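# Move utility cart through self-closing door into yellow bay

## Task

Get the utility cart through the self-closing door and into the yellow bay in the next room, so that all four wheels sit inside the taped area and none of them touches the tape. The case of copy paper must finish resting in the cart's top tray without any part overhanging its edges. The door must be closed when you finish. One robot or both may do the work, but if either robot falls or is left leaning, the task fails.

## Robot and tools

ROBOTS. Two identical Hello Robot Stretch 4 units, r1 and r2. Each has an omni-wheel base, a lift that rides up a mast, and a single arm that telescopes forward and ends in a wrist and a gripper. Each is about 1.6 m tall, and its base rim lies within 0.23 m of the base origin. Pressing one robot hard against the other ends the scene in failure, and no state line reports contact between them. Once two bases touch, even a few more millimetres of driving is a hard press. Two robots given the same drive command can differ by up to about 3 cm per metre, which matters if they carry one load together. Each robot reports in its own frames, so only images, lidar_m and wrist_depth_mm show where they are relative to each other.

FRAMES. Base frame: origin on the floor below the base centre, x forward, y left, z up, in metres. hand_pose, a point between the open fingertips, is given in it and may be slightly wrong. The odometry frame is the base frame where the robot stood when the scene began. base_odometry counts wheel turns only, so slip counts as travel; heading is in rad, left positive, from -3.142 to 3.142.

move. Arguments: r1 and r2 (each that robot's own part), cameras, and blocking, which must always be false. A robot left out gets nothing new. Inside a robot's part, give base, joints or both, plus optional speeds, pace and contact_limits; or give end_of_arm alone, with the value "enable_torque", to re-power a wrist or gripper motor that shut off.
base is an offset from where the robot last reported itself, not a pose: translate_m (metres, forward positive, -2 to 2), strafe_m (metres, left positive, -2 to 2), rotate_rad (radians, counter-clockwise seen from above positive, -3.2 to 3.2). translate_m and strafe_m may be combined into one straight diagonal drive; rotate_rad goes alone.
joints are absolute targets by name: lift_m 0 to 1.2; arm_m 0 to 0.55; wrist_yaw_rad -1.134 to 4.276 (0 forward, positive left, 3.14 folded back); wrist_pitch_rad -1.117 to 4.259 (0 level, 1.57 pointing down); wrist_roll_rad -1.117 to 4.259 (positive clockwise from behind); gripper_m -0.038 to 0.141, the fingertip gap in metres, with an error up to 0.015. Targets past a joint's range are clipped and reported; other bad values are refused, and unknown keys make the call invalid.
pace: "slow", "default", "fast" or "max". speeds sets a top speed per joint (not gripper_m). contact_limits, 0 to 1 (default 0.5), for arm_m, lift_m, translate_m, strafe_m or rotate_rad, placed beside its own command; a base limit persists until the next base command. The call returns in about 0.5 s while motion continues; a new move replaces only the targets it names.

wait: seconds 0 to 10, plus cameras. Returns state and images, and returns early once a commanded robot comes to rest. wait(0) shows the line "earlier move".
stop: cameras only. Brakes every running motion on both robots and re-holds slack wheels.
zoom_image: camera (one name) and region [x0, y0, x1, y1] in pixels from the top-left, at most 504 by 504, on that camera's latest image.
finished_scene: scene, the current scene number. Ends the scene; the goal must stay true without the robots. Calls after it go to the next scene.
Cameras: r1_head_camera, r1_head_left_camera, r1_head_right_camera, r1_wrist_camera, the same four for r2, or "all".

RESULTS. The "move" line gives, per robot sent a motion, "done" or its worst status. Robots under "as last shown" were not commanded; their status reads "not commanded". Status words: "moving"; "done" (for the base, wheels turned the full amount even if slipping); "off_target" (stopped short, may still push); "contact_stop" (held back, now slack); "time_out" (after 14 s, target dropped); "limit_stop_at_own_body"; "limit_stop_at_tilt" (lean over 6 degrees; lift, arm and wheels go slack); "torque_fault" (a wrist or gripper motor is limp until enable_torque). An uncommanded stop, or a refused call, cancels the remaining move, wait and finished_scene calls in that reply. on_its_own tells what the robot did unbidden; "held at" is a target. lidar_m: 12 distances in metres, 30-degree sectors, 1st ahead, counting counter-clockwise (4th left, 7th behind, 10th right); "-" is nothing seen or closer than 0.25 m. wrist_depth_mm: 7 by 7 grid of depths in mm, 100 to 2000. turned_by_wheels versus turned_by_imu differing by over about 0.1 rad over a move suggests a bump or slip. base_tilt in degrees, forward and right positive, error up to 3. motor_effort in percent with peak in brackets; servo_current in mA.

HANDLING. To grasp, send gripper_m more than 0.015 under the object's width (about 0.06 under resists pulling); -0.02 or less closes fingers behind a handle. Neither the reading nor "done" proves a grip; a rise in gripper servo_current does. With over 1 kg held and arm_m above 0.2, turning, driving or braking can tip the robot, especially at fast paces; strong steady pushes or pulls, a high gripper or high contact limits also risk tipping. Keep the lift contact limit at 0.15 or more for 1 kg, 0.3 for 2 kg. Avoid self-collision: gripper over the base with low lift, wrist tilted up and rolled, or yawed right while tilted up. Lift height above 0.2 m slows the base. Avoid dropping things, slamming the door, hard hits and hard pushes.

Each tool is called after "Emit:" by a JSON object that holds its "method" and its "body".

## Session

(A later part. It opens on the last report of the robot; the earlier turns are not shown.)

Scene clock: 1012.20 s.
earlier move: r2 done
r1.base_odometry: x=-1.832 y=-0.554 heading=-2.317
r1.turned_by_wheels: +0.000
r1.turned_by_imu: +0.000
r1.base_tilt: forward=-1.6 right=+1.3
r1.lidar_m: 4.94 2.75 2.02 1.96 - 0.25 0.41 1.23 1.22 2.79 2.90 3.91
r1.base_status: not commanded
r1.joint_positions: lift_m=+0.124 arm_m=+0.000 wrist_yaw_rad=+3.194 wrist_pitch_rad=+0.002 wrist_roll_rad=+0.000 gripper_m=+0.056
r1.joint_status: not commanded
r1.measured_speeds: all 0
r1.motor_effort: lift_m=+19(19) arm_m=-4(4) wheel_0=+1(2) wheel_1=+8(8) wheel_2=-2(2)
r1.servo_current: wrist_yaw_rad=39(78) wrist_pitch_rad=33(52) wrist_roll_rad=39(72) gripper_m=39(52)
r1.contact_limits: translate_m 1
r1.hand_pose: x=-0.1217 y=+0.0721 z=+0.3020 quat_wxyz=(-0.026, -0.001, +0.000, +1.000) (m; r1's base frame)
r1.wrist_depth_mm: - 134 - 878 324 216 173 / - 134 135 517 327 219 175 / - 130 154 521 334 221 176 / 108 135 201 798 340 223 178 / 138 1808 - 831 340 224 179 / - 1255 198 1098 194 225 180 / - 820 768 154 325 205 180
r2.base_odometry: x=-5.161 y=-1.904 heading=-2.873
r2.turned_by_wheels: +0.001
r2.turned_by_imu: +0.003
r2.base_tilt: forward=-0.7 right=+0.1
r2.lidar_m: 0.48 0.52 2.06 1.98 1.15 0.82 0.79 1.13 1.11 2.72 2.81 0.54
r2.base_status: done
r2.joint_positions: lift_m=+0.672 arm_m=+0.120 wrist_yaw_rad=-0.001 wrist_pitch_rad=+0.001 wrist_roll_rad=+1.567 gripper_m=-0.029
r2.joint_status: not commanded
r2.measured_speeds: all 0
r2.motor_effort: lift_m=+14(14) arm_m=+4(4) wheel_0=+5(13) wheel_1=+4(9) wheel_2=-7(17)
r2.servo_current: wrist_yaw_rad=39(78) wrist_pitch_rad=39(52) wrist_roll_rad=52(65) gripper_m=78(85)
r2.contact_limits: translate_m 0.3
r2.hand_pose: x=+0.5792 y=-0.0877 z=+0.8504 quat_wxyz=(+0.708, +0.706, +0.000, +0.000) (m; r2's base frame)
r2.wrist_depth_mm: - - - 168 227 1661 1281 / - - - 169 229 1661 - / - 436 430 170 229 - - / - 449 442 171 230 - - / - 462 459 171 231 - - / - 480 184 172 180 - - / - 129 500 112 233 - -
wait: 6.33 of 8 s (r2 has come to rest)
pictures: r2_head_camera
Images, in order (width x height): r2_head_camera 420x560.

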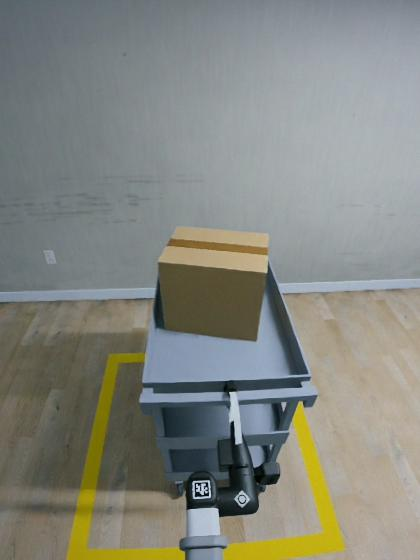

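Emit:
{"method": "move", "body": {"r2": {"joints":{"gripper_m":0.13}}, "blocking": false, "cameras": []}}

Emit:
{"method": "wait", "body": {"seconds": 3, "cameras": []}}

Emit:
{"method": "move", "body": {"r2": {"base":{"translate_m":-0.32},"pace":"slow","contact_limits":{"translate_m":0.3}}, "blocking": false, "cameras": []}}

Emit:
{"method": "move", "body": {"r1": {"base":{"translate_m":0.85},"pace":"slow"}, "blocking": false, "cameras": []}}

Emit:
{"method": "wait", "body": {"seconds": 5, "cameras": ["r2_head_camera"]}}

Scene clock: 1020.57 s.
move: r2 moving
r1: as last shown
r1.lidar_m: 4.93 2.80 2.00 1.95 - 0.25 0.40 1.20 1.19 2.79 2.91 3.94
r1.motor_effort: lift_m=+18(19) arm_m=-4(4) wheel_0=+2(2) wheel_1=+8(8) wheel_2=-2(2)
r1.servo_current: wrist_yaw_rad=52(59) wrist_pitch_rad=39(52) wrist_roll_rad=52(59) gripper_m=46(46)
r1.contact_limits: translate_m 1
r1.wrist_depth_mm: - 134 - 866 325 216 173 / - 134 135 512 329 219 175 / - 130 154 517 334 221 177 / 108 135 202 798 342 223 178 / 137 1808 - 820 340 224 179 / - 1255 198 1098 194 226 179 / - 820 768 154 324 205 179
r2.base_odometry: x=-5.161 y=-1.904 heading=-2.873
r2.turned_by_wheels: +0.000
r2.turned_by_imu: +0.000
r2.base_tilt: forward=-0.7 right=+0.0
r2.lidar_m: 0.49 2.06 2.06 1.97 1.16 0.81 0.77 1.15 1.11 2.70 2.80 0.53
r2.base_status: not commanded
r2.joint_positions: lift_m=+0.672 arm_m=+0.120 wrist_yaw_rad=-0.001 wrist_pitch_rad=+0.001 wrist_roll_rad=+1.567 gripper_m=-0.003
r2.joint_status: gripper_m moving
r2.measured_speeds: all 0
r2.motor_effort: lift_m=+14(14) arm_m=+4(4) wheel_0=+5(5) wheel_1=+4(5) wheel_2=-7(7)
r2.servo_current: wrist_yaw_rad=52(52) wrist_pitch_rad=39(46) wrist_roll_rad=33(59) gripper_m=91(111)
r2.contact_limits: translate_m 0.3
r2.hand_pose: x=+0.5792 y=-0.0877 z=+0.8504 quat_wxyz=(+0.708, +0.706, +0.000, +0.000) (m; r2's base frame)
r2.wrist_depth_mm: - - - 173 231 1618 1281 / - - - 173 232 1661 - / - 439 436 174 233 - - / - 449 445 175 234 - - / - 469 466 175 235 - - / - 488 187 176 183 - - / - 128 - 113 237 - -
pictures: none
No camera images: "cameras" was empty.

Scene clock: 1022.40 s.
earlier move: r2 done
r1.base_odometry: x=-1.832 y=-0.554 heading=-2.317
r1.turned_by_wheels: +0.000
r1.turned_by_imu: +0.000
r1.base_tilt: forward=-1.6 right=+1.3
r1.lidar_m: 4.94 2.80 2.03 1.96 - 0.25 0.43 1.24 1.23 2.79 2.90 3.96
r1.base_status: not commanded
r1.joint_positions: lift_m=+0.124 arm_m=+0.000 wrist_yaw_rad=+3.194 wrist_pitch_rad=+0.002 wrist_roll_rad=+0.000 gripper_m=+0.056
r1.joint_status: not commanded
r1.measured_speeds: all 0
r1.motor_effort: lift_m=+18(19) arm_m=-4(4) wheel_0=+2(2) wheel_1=+8(8) wheel_2=-2(2)
r1.servo_current: wrist_yaw_rad=26(65) wrist_pitch_rad=39(52) wrist_roll_rad=46(65) gripper_m=39(46)
r1.contact_limits: translate_m 1
r1.hand_pose: x=-0.1217 y=+0.0721 z=+0.3020 quat_wxyz=(-0.026, -0.001, +0.000, +1.000) (m; r1's base frame)
r1.wrist_depth_mm: - 134 - 878 325 216 174 / - 134 135 512 329 218 175 / - 130 154 521 332 221 176 / 108 135 202 798 340 223 178 / 138 1808 - 831 342 224 179 / - 1255 198 1118 194 226 179 / - 820 768 154 324 205 180
r2.base_odometry: x=-5.161 y=-1.904 heading=-2.873
r2.turned_by_wheels: +0.000
r2.turned_by_imu: +0.000
r2.base_tilt: forward=-0.7 right=+0.1
r2.lidar_m: 0.50 0.58 2.08 1.96 1.14 0.82 0.78 1.17 1.14 2.70 2.84 0.52
r2.base_status: not commanded
r2.joint_positions: lift_m=+0.672 arm_m=+0.120 wrist_yaw_rad=-0.001 wrist_pitch_rad=+0.001 wrist_roll_rad=+1.567 gripper_m=+0.130
r2.joint_status: all done
r2.measured_speeds: all 0
r2.motor_effort: lift_m=+14(14) arm_m=+4(4) wheel_0=+5(5) wheel_1=+4(5) wheel_2=-7(8)
r2.servo_current: wrist_yaw_rad=39(59) wrist_pitch_rad=46(46) wrist_roll_rad=52(59) gripper_m=52(117)
r2.contact_limits: translate_m 0.3
r2.hand_pose: x=+0.5792 y=-0.0877 z=+0.8504 quat_wxyz=(+0.708, +0.706, +0.000, +0.000) (m; r2's base frame)
r2.wrist_depth_mm: - - - 179 238 1708 1308 / - - - 180 238 1618 - / - 445 445 180 239 - - / - 459 455 182 240 - - / - 469 469 182 241 - - / - 488 195 183 242 - - / - 126 - 112 243 - -
wait: 1.83 of 3 s (r2 has come to rest)
pictures: none
No camera images: "cameras" was empty.

Scene clock: 1022.90 s.
move: r2 moving
r1: as last shown
r1.lidar_m: 4.94 2.79 2.04 1.94 - 0.25 0.43 1.25 1.21 2.75 2.89 3.96
r1.servo_current: wrist_yaw_rad=39(59) wrist_pitch_rad=46(52) wrist_roll_rad=46(52) gripper_m=39(46)
r1.contact_limits: translate_m 1
r1.wrist_depth_mm: - 134 - 878 324 216 174 / - 134 135 517 330 219 175 / - 130 154 517 334 221 176 / 108 135 201 788 338 223 178 / 138 1863 - 820 340 225 179 / - 1255 198 1098 195 226 179 / - 820 768 154 324 205 179
r2.base_odometry: x=-5.150 y=-1.901 heading=-2.873
r2.turned_by_wheels: +0.000
r2.turned_by_imu: +0.000
r2.base_tilt: forward=-0.6 right=+0.1
r2.lidar_m: 0.51 2.08 2.04 1.94 1.12 0.81 0.75 1.17 1.10 2.70 2.82 0.53
r2.base_status: translate_m moving
r2.joint_positions: lift_m=+0.672 arm_m=+0.120 wrist_yaw_rad=-0.001 wrist_pitch_rad=+0.001 wrist_roll_rad=+1.567 gripper_m=+0.130
r2.joint_status: not commanded
r2.measured_speeds: translate_m=-0.047 strafe_m=+0.000 rotate_rad=+0.003 lift_m=+0.000 arm_m=+0.000 wrist_yaw_rad=+0.000 wrist_pitch_rad=+0.000 wrist_roll_rad=+0.000
r2.motor_effort: lift_m=+16(16) arm_m=+4(4) wheel_0=-3(9) wheel_1=-7(7) wheel_2=+9(9)
r2.servo_current: wrist_yaw_rad=46(52) wrist_pitch_rad=39(46) wrist_roll_rad=46(65) gripper_m=52(52)
r2.contact_limits: translate_m 0.3
r2.hand_pose: x=+0.5792 y=-0.0877 z=+0.8502 quat_wxyz=(+0.708, +0.706, +0.000, +0.000) (m; r2's base frame)
r2.wrist_depth_mm: - - - 252 251 1537 1182 / - - - 253 252 1708 - / - 455 459 193 252 - - / - 466 462 253 252 - - / - 480 484 254 255 - - / - 193 492 194 255 - - / - - 521 112 - - -
pictures: none
No camera images: "cameras" was empty.

Scene clock: 1023.40 s.
earlier move: r2 moving
move: r1 moving
r1.base_odometry: x=-1.841 y=-0.563 heading=-2.317
r1.turned_by_wheels: +0.000
r1.turned_by_imu: +0.000
r1.base_tilt: forward=-1.6 right=+1.2
r1.lidar_m: 4.92 2.77 2.04 1.95 - 0.25 0.40 1.24 1.21 2.78 2.90 3.90
r1.base_status: translate_m moving
r1.joint_positions: lift_m=+0.124 arm_m=+0.000 wrist_yaw_rad=+3.194 wrist_pitch_rad=+0.002 wrist_roll_rad=+0.000 gripper_m=+0.056
r1.joint_status: not commanded
r1.measured_speeds: translate_m=+0.048 strafe_m=+0.000 rotate_rad=-0.001 lift_m=+0.000 arm_m=+0.000 wrist_yaw_rad=+0.000 wrist_pitch_rad=+0.000 wrist_roll_rad=+0.000
r1.motor_effort: lift_m=+18(19) arm_m=-4(4) wheel_0=+2(4) wheel_1=+7(11) wheel_2=-4(6)
r1.servo_current: wrist_yaw_rad=59(65) wrist_pitch_rad=39(46) wrist_roll_rad=52(65) gripper_m=46(46)
r1.hand_pose: x=-0.1217 y=+0.0721 z=+0.3020 quat_wxyz=(-0.026, -0.001, +0.000, +1.000) (m; r1's base frame)
r1.wrist_depth_mm: - 134 - 891 324 216 174 / - 134 135 521 330 220 175 / - 130 154 525 336 222 177 / 108 135 201 798 342 223 178 / 138 1708 - 842 343 225 179 / - 1229 198 1182 195 226 180 / - 820 768 154 325 206 180
r2.base_odometry: x=-5.113 y=-1.891 heading=-2.873
r2.turned_by_wheels: +0.000
r2.turned_by_imu: +0.000
r2.base_tilt: forward=-0.6 right=+0.1
r2.lidar_m: 0.56 2.08 2.05 1.95 1.07 0.75 0.72 1.15 1.10 2.70 2.79 0.57
r2.base_status: translate_m moving
r2.joint_positions: lift_m=+0.672 arm_m=+0.120 wrist_yaw_rad=-0.001 wrist_pitch_rad=+0.001 wrist_roll_rad=+1.567 gripper_m=+0.130
r2.joint_status: not commanded
r2.measured_speeds: translate_m=-0.098 strafe_m=+0.002 rotate_rad=+0.001 lift_m=+0.000 arm_m=+0.000 wrist_yaw_rad=+0.000 wrist_pitch_rad=+0.000 wrist_roll_rad=+0.000
r2.motor_effort: lift_m=+16(16) arm_m=+4(4) wheel_0=-7(7) wheel_1=-7(8) wheel_2=+9(10)
r2.servo_current: wrist_yaw_rad=46(52) wrist_pitch_rad=39(46) wrist_roll_rad=52(52) gripper_m=46(59)
r2.contact_limits: translate_m 0.3
r2.hand_pose: x=+0.5792 y=-0.0877 z=+0.8502 quat_wxyz=(+0.708, +0.706, +0.000, +0.000) (m; r2's base frame)
r2.wrist_depth_mm: - - - 276 287 301 300 / - - - 290 289 1708 - / - - 496 289 289 - - / - 500 500 229 291 - - / - 517 517 291 290 - - / - 191 219 233 220 - - / - - 559 112 - - -
pictures: none
No camera images: "cameras" was empty.

Scene clock: 1026.90 s.
earlier move: r1 moving; r2 done
r1.base_odometry: x=-2.070 y=-0.811 heading=-2.317
r1.turned_by_wheels: +0.000
r1.turned_by_imu: +0.006
r1.base_tilt: forward=-1.6 right=+1.3
r1.lidar_m: 4.59 2.76 2.04 1.92 1.65 1.21 0.27 0.27 1.73 2.78 2.91 3.99
r1.base_status: translate_m moving
r1.joint_positions: lift_m=+0.124 arm_m=+0.000 wrist_yaw_rad=+3.194 wrist_pitch_rad=+0.002 wrist_roll_rad=+0.000 gripper_m=+0.056
r1.joint_status: not commanded
r1.measured_speeds: translate_m=+0.100 strafe_m=+0.000 rotate_rad=-0.001 lift_m=+0.000 arm_m=+0.000 wrist_yaw_rad=+0.000 wrist_pitch_rad=+0.000 wrist_roll_rad=+0.000
r1.motor_effort: lift_m=+18(19) arm_m=-4(4) wheel_0=+3(8) wheel_1=+5(13) wheel_2=-5(6)
r1.servo_current: wrist_yaw_rad=26(72) wrist_pitch_rad=46(52) wrist_roll_rad=65(72) gripper_m=39(52)
r1.hand_pose: x=-0.1217 y=+0.0721 z=+0.3020 quat_wxyz=(-0.026, -0.001, +0.000, +1.000) (m; r1's base frame)
r1.wrist_depth_mm: - 134 - 1281 - - - / - 134 134 1308 - - - / - 130 151 1308 - - - / 110 135 195 1308 - - - / 138 1808 442 - - - - / - 1138 198 1098 193 1118 1078 / - 820 399 164 798 809 759
r2.base_odometry: x=-4.853 y=-1.819 heading=-2.874
r2.turned_by_wheels: +0.000
r2.turned_by_imu: +0.000
r2.base_tilt: forward=-0.6 right=+0.0
r2.lidar_m: 0.82 2.38 2.06 1.96 0.68 0.48 0.45 1.05 0.90 1.77 2.79 0.85
r2.base_status: done
r2.joint_positions: lift_m=+0.672 arm_m=+0.120 wrist_yaw_rad=-0.001 wrist_pitch_rad=+0.001 wrist_roll_rad=+1.567 gripper_m=+0.130
r2.joint_status: not commanded
r2.measured_speeds: all 0
r2.motor_effort: lift_m=+16(16) arm_m=+4(4) wheel_0=-4(10) wheel_1=-6(8) wheel_2=+6(10)
r2.servo_current: wrist_yaw_rad=46(59) wrist_pitch_rad=39(46) wrist_roll_rad=46(65) gripper_m=52(59)
r2.contact_limits: translate_m 0.3
r2.hand_pose: x=+0.5792 y=-0.0877 z=+0.8502 quat_wxyz=(+0.708, +0.706, +0.000, +0.000) (m; r2's base frame)
r2.wrist_depth_mm: - - - - - 1708 1182 / - - - - - 1661 1078 / - - - - - - 564 / - - 778 788 - - 564 / - - 809 809 - - 569 / - 190 195 164 191 203 574 / - - - 112 - 574 580
wait: 3.50 of 5 s (r2 has come to rest)
pictures: r2_head_camera
Images, in order (width x height): r2_head_camera 420x560.

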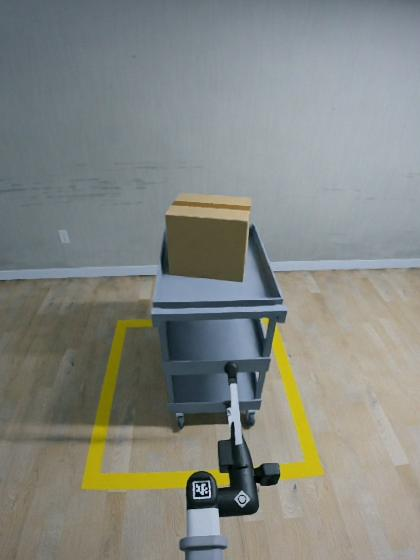

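Emit:
{"method": "wait", "body": {"seconds": 7, "cameras": []}}

Emit:
{"method": "wait", "body": {"seconds": 6, "cameras": ["r1_head_right_camera","r1_head_left_camera","r2_head_left_camera","r2_head_right_camera"]}}

Scene clock: 1032.67 s.
earlier move: r1 done
r1.base_odometry: x=-2.409 y=-1.178 heading=-2.317
r1.turned_by_wheels: +0.000
r1.turned_by_imu: +0.000
r1.base_tilt: forward=-1.6 right=+1.3
r1.lidar_m: 4.09 2.78 2.01 1.92 2.02 1.74 1.66 1.73 2.45 2.78 2.90 3.99
r1.base_status: done
r1.joint_positions: lift_m=+0.124 arm_m=+0.000 wrist_yaw_rad=+3.194 wrist_pitch_rad=+0.002 wrist_roll_rad=+0.000 gripper_m=+0.056
r1.joint_status: not commanded
r1.measured_speeds: all 0
r1.motor_effort: lift_m=+19(19) arm_m=-4(4) wheel_0=+3(8) wheel_1=+1(13) wheel_2=-2(6)
r1.servo_current: wrist_yaw_rad=52(78) wrist_pitch_rad=46(52) wrist_roll_rad=46(72) gripper_m=39(52)
r1.hand_pose: x=-0.1217 y=+0.0721 z=+0.3020 quat_wxyz=(-0.026, -0.001, +0.000, +1.000) (m; r1's base frame)
r1.wrist_depth_mm: - 134 - 1808 - - - / - 134 134 1863 - - - / - 130 151 1808 - - - / 110 135 196 1863 - - - / 137 1808 - 1708 - 1576 1661 / - 1255 198 1205 193 1138 1098 / - 820 768 798 788 809 750
r2.base_odometry: x=-4.853 y=-1.819 heading=-2.874
r2.turned_by_wheels: +0.000
r2.turned_by_imu: +0.001
r2.base_tilt: forward=-0.7 right=+0.1
r2.lidar_m: 0.79 2.36 2.06 1.98 0.70 0.48 0.46 0.57 0.79 1.78 2.83 0.84
r2.base_status: done
r2.joint_positions: lift_m=+0.672 arm_m=+0.120 wrist_yaw_rad=-0.001 wrist_pitch_rad=+0.001 wrist_roll_rad=+1.567 gripper_m=+0.130
r2.joint_status: not commanded
r2.measured_speeds: all 0
r2.motor_effort: lift_m=+16(16) arm_m=+3(4) wheel_0=-4(10) wheel_1=-5(8) wheel_2=+5(10)
r2.servo_current: wrist_yaw_rad=33(65) wrist_pitch_rad=46(46) wrist_roll_rad=39(65) gripper_m=52(59)
r2.contact_limits: translate_m 0.3
r2.hand_pose: x=+0.5792 y=-0.0877 z=+0.8502 quat_wxyz=(+0.708, +0.706, +0.000, +0.000) (m; r2's base frame)
r2.wrist_depth_mm: - - - - - 1756 1182 / - - - - - 1618 1078 / - - - - - - 559 / - - 778 778 - - 569 / - - 798 809 - - 564 / - 189 196 164 191 203 569 / - - - 112 - 574 580
wait: 1.07 of 7 s (r1 has come to rest)
pictures: none
No camera images: "cameras" was empty.

Scene clock: 1038.67 s.
r1.base_odometry: x=-2.409 y=-1.178 heading=-2.317
r1.turned_by_wheels: +0.000
r1.turned_by_imu: +0.000
r1.base_tilt: forward=-1.6 right=+1.2
r1.lidar_m: 4.07 2.72 2.01 1.93 2.03 1.71 1.59 1.75 2.44 2.79 2.92 3.99
r1.base_status: done
r1.joint_positions: lift_m=+0.124 arm_m=+0.000 wrist_yaw_rad=+3.194 wrist_pitch_rad=+0.002 wrist_roll_rad=+0.000 gripper_m=+0.056
r1.joint_status: not commanded
r1.measured_speeds: all 0
r1.motor_effort: lift_m=+19(19) arm_m=-4(4) wheel_0=+2(8) wheel_1=+2(13) wheel_2=-2(6)
r1.servo_current: wrist_yaw_rad=59(78) wrist_pitch_rad=39(52) wrist_roll_rad=52(72) gripper_m=46(52)
r1.hand_pose: x=-0.1217 y=+0.0721 z=+0.3020 quat_wxyz=(-0.026, -0.001, +0.000, +1.000) (m; r1's base frame)
r1.wrist_depth_mm: - 134 - 1808 - - - / - 134 134 1808 - - - / - 130 151 1808 - - - / 110 135 195 1808 - - - / 137 1756 - 1756 - 1576 1661 / - 1255 198 1229 193 1138 1098 / - 820 768 798 798 809 759
r2.base_odometry: x=-4.853 y=-1.819 heading=-2.874
r2.turned_by_wheels: +0.000
r2.turned_by_imu: +0.001
r2.base_tilt: forward=-0.7 right=+0.1
r2.lidar_m: 0.80 2.39 2.06 1.99 0.68 0.49 0.45 0.55 0.77 1.78 2.79 0.86
r2.base_status: done
r2.joint_positions: lift_m=+0.672 arm_m=+0.120 wrist_yaw_rad=-0.001 wrist_pitch_rad=+0.001 wrist_roll_rad=+1.567 gripper_m=+0.130
r2.joint_status: not commanded
r2.measured_speeds: all 0
r2.motor_effort: lift_m=+16(16) arm_m=+3(4) wheel_0=-4(10) wheel_1=-6(8) wheel_2=+6(10)
r2.servo_current: wrist_yaw_rad=39(65) wrist_pitch_rad=46(46) wrist_roll_rad=52(65) gripper_m=52(59)
r2.contact_limits: translate_m 0.3
r2.hand_pose: x=+0.5792 y=-0.0877 z=+0.8502 quat_wxyz=(+0.708, +0.706, +0.000, +0.000) (m; r2's base frame)
r2.wrist_depth_mm: - - - - - 1661 1182 / - - - - - 1618 1078 / - - - - - - 564 / - - 788 768 - - 564 / - - 809 809 - - 564 / - 190 195 163 190 204 569 / - - - 112 - 580 574
wait: 6.00 s; at rest by 0.27 s
pictures: r1_head_left_camera, r1_head_right_camera, r2_head_left_camera, r2_head_right_camera
Images, in order (width x height): r1_head_left_camera 420x672, r1_head_right_camera 420x672, r2_head_left_camera 420x672, r2_head_right_camera 420x672.

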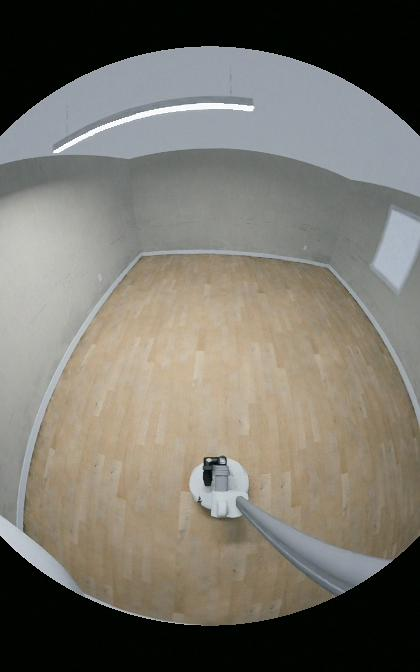

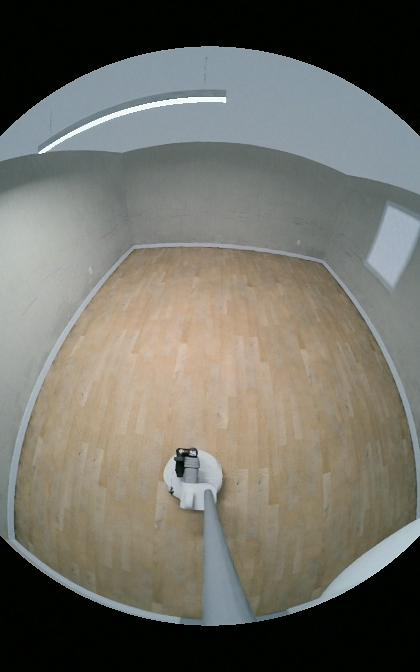

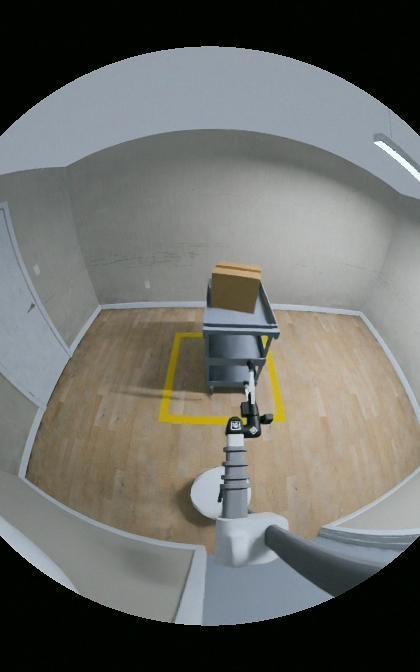

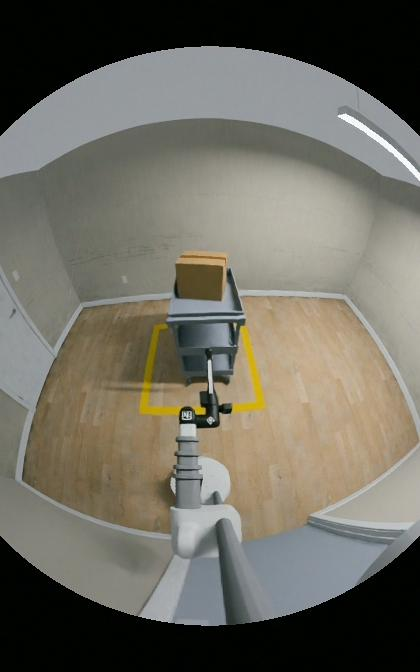

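Emit:
{"method": "zoom_image", "body": {"camera": "r2_head_right_camera", "region": [100, 450, 420, 640]}}

Emit:
{"method": "zoom_image", "body": {"camera": "r2_head_left_camera", "region": [130, 300, 310, 440]}}

Emit:
{"method": "zoom_image", "body": {"camera": "r2_head_left_camera", "region": [120, 500, 420, 640]}}

Scaled by 1.575 from the camera's 420x672 image, which has a finer 600x960 frame.

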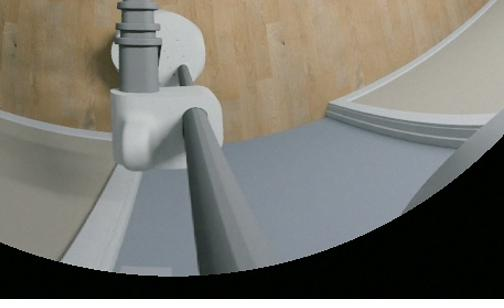

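Scaled by 2.800 from the camera's 420x672 image, which has a finer 600x960 frame.

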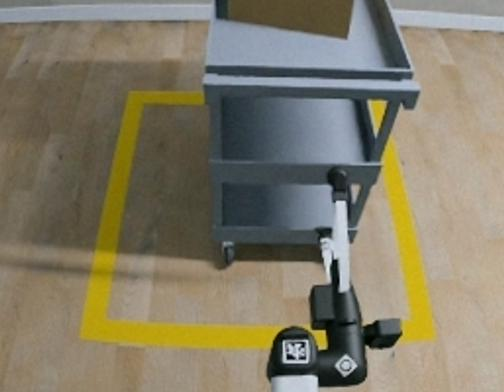

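Scaled by 1.680 from the camera's 420x672 image, which has a finer 600x960 frame.

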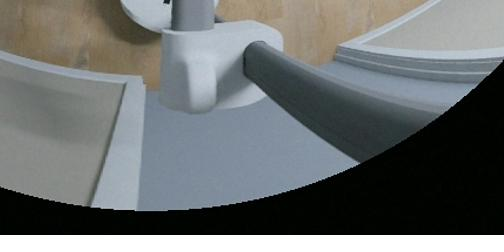

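Emit:
{"method": "move", "body": {"r2": {"base":{"strafe_m":-0.6}}, "blocking": false, "cameras": []}}

Emit:
{"method": "wait", "body": {"seconds": 5, "cameras": ["r2_head_camera","r2_head_left_camera"]}}

Emit:
{"method": "zoom_image", "body": {"camera": "r2_head_left_camera", "region": [130, 280, 310, 460]}}

Scene clock: 1051.93 s.
move: r2 moving
r1: as last shown
r1.base_tilt: forward=-1.6 right=+1.3
r1.lidar_m: 4.11 2.74 2.01 1.91 2.03 1.74 1.66 1.74 2.45 2.77 2.90 4.02
r1.motor_effort: lift_m=+18(19) arm_m=-4(4) wheel_0=+3(3) wheel_1=+2(2) wheel_2=-2(2)
r1.servo_current: wrist_yaw_rad=46(59) wrist_pitch_rad=39(52) wrist_roll_rad=52(59) gripper_m=39(46)
r1.wrist_depth_mm: - 134 - 1808 - - - / - 134 134 1863 - - - / - 130 151 1808 - - - / 110 135 195 1863 - - - / 137 1863 - 1708 - 1576 1661 / - 1281 199 1229 193 1138 1098 / - 820 768 809 798 809 750
r2.base_odometry: x=-4.863 y=-1.784 heading=-2.874
r2.turned_by_wheels: +0.000
r2.turned_by_imu: +0.000
r2.base_tilt: forward=-0.7 right=+0.1
r2.lidar_m: 0.82 2.37 2.11 1.99 0.66 0.45 0.49 0.53 0.77 1.76 2.79 0.85
r2.base_status: strafe_m moving
r2.joint_positions: lift_m=+0.672 arm_m=+0.120 wrist_yaw_rad=-0.001 wrist_pitch_rad=+0.001 wrist_roll_rad=+1.567 gripper_m=+0.130
r2.joint_status: not commanded
r2.measured_speeds: translate_m=+0.000 strafe_m=-0.140 rotate_rad=-0.002 lift_m=+0.000 arm_m=+0.000 wrist_yaw_rad=+0.000 wrist_pitch_rad=+0.000 wrist_roll_rad=+0.000
r2.motor_effort: lift_m=+16(16) arm_m=+4(4) wheel_0=+11(12) wheel_1=-12(13) wheel_2=+0(4)
r2.servo_current: wrist_yaw_rad=52(52) wrist_pitch_rad=33(46) wrist_roll_rad=33(59) gripper_m=52(52)
r2.hand_pose: x=+0.5792 y=-0.0877 z=+0.8502 quat_wxyz=(+0.708, +0.706, +0.000, +0.000) (m; r2's base frame)
r2.wrist_depth_mm: - - - - - 1756 1205 / - - - - - 1661 1138 / - - - - - - 564 / - - 778 778 - - 564 / - - 788 798 - - 559 / - 190 195 164 190 564 569 / - - - 112 - 580 580
pictures: none
No camera images: "cameras" was empty.

Scene clock: 1054.87 s.
earlier move: r2 done
r1.base_odometry: x=-2.409 y=-1.178 heading=-2.317
r1.turned_by_wheels: +0.000
r1.turned_by_imu: +0.000
r1.base_tilt: forward=-1.6 right=+1.2
r1.lidar_m: 4.10 2.74 1.97 1.92 2.00 1.73 1.64 1.75 2.45 2.79 2.90 4.00
r1.base_status: not commanded
r1.joint_positions: lift_m=+0.124 arm_m=+0.000 wrist_yaw_rad=+3.194 wrist_pitch_rad=+0.002 wrist_roll_rad=+0.000 gripper_m=+0.056
r1.joint_status: not commanded
r1.measured_speeds: all 0
r1.motor_effort: lift_m=+19(19) arm_m=-4(4) wheel_0=+2(3) wheel_1=+2(2) wheel_2=-2(2)
r1.servo_current: wrist_yaw_rad=59(65) wrist_pitch_rad=46(52) wrist_roll_rad=52(65) gripper_m=46(46)
r1.hand_pose: x=-0.1217 y=+0.0721 z=+0.3020 quat_wxyz=(-0.026, -0.001, +0.000, +1.000) (m; r1's base frame)
r1.wrist_depth_mm: - 134 - 1863 - - - / - 134 134 1808 - - - / - 130 151 1808 - - - / 110 135 196 1808 - - - / 137 1808 - 1708 - 1537 1661 / - 1255 198 1205 193 1138 1098 / - 831 759 788 798 809 750
r2.base_odometry: x=-5.012 y=-1.241 heading=-2.874
r2.turned_by_wheels: +0.000
r2.turned_by_imu: +0.000
r2.base_tilt: forward=-0.7 right=+0.1
r2.lidar_m: 1.09 0.87 2.69 1.97 0.77 0.55 0.51 0.49 0.64 1.72 2.19 2.41
r2.base_status: done
r2.joint_positions: lift_m=+0.672 arm_m=+0.120 wrist_yaw_rad=-0.001 wrist_pitch_rad=+0.001 wrist_roll_rad=+1.567 gripper_m=+0.130
r2.joint_status: not commanded
r2.measured_speeds: all 0
r2.motor_effort: lift_m=+16(16) arm_m=+4(4) wheel_0=+2(15) wheel_1=-2(13) wheel_2=+0(4)
r2.servo_current: wrist_yaw_rad=46(59) wrist_pitch_rad=46(52) wrist_roll_rad=52(59) gripper_m=52(59)
r2.hand_pose: x=+0.5792 y=-0.0877 z=+0.8502 quat_wxyz=(+0.708, +0.706, +0.000, +0.000) (m; r2's base frame)
r2.wrist_depth_mm: - - - - - 1661 1160 / - - - - - 1756 1205 / - - - - - 1756 1205 / - - - - - 1756 1182 / - - - - - 1661 1229 / - 189 189 - 191 1205 1205 / - - - 112 - 1618 -
wait: 2.93 of 5 s (r2 has come to rest)
pictures: r2_head_camera, r2_head_left_camera
Images, in order (width x height): r2_head_camera 420x560, r2_head_left_camera 420x672.

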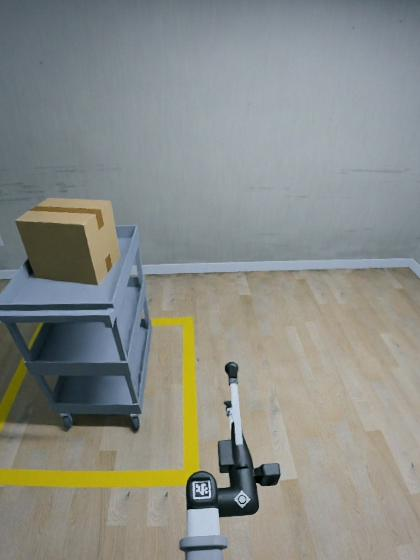

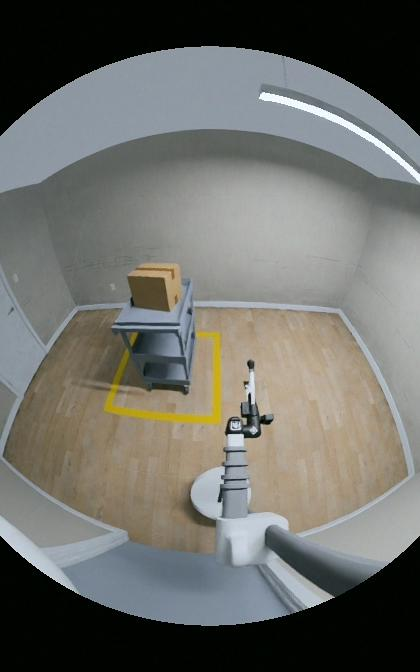

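Scaled by 2.800 from the camera's 420x672 image, which has a finer 600x960 frame.

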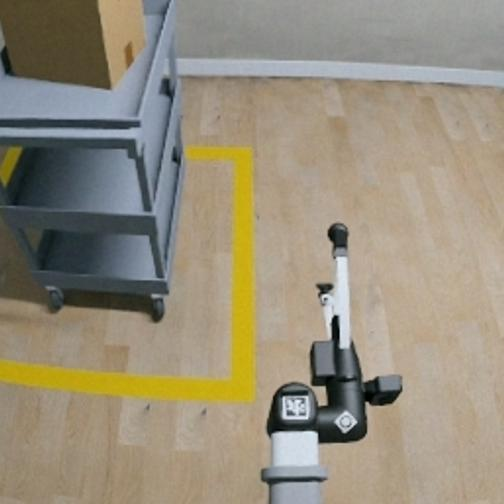

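Emit:
{"method": "finished_scene", "body": {"scene": 2}}

The scene is finished: the task was done.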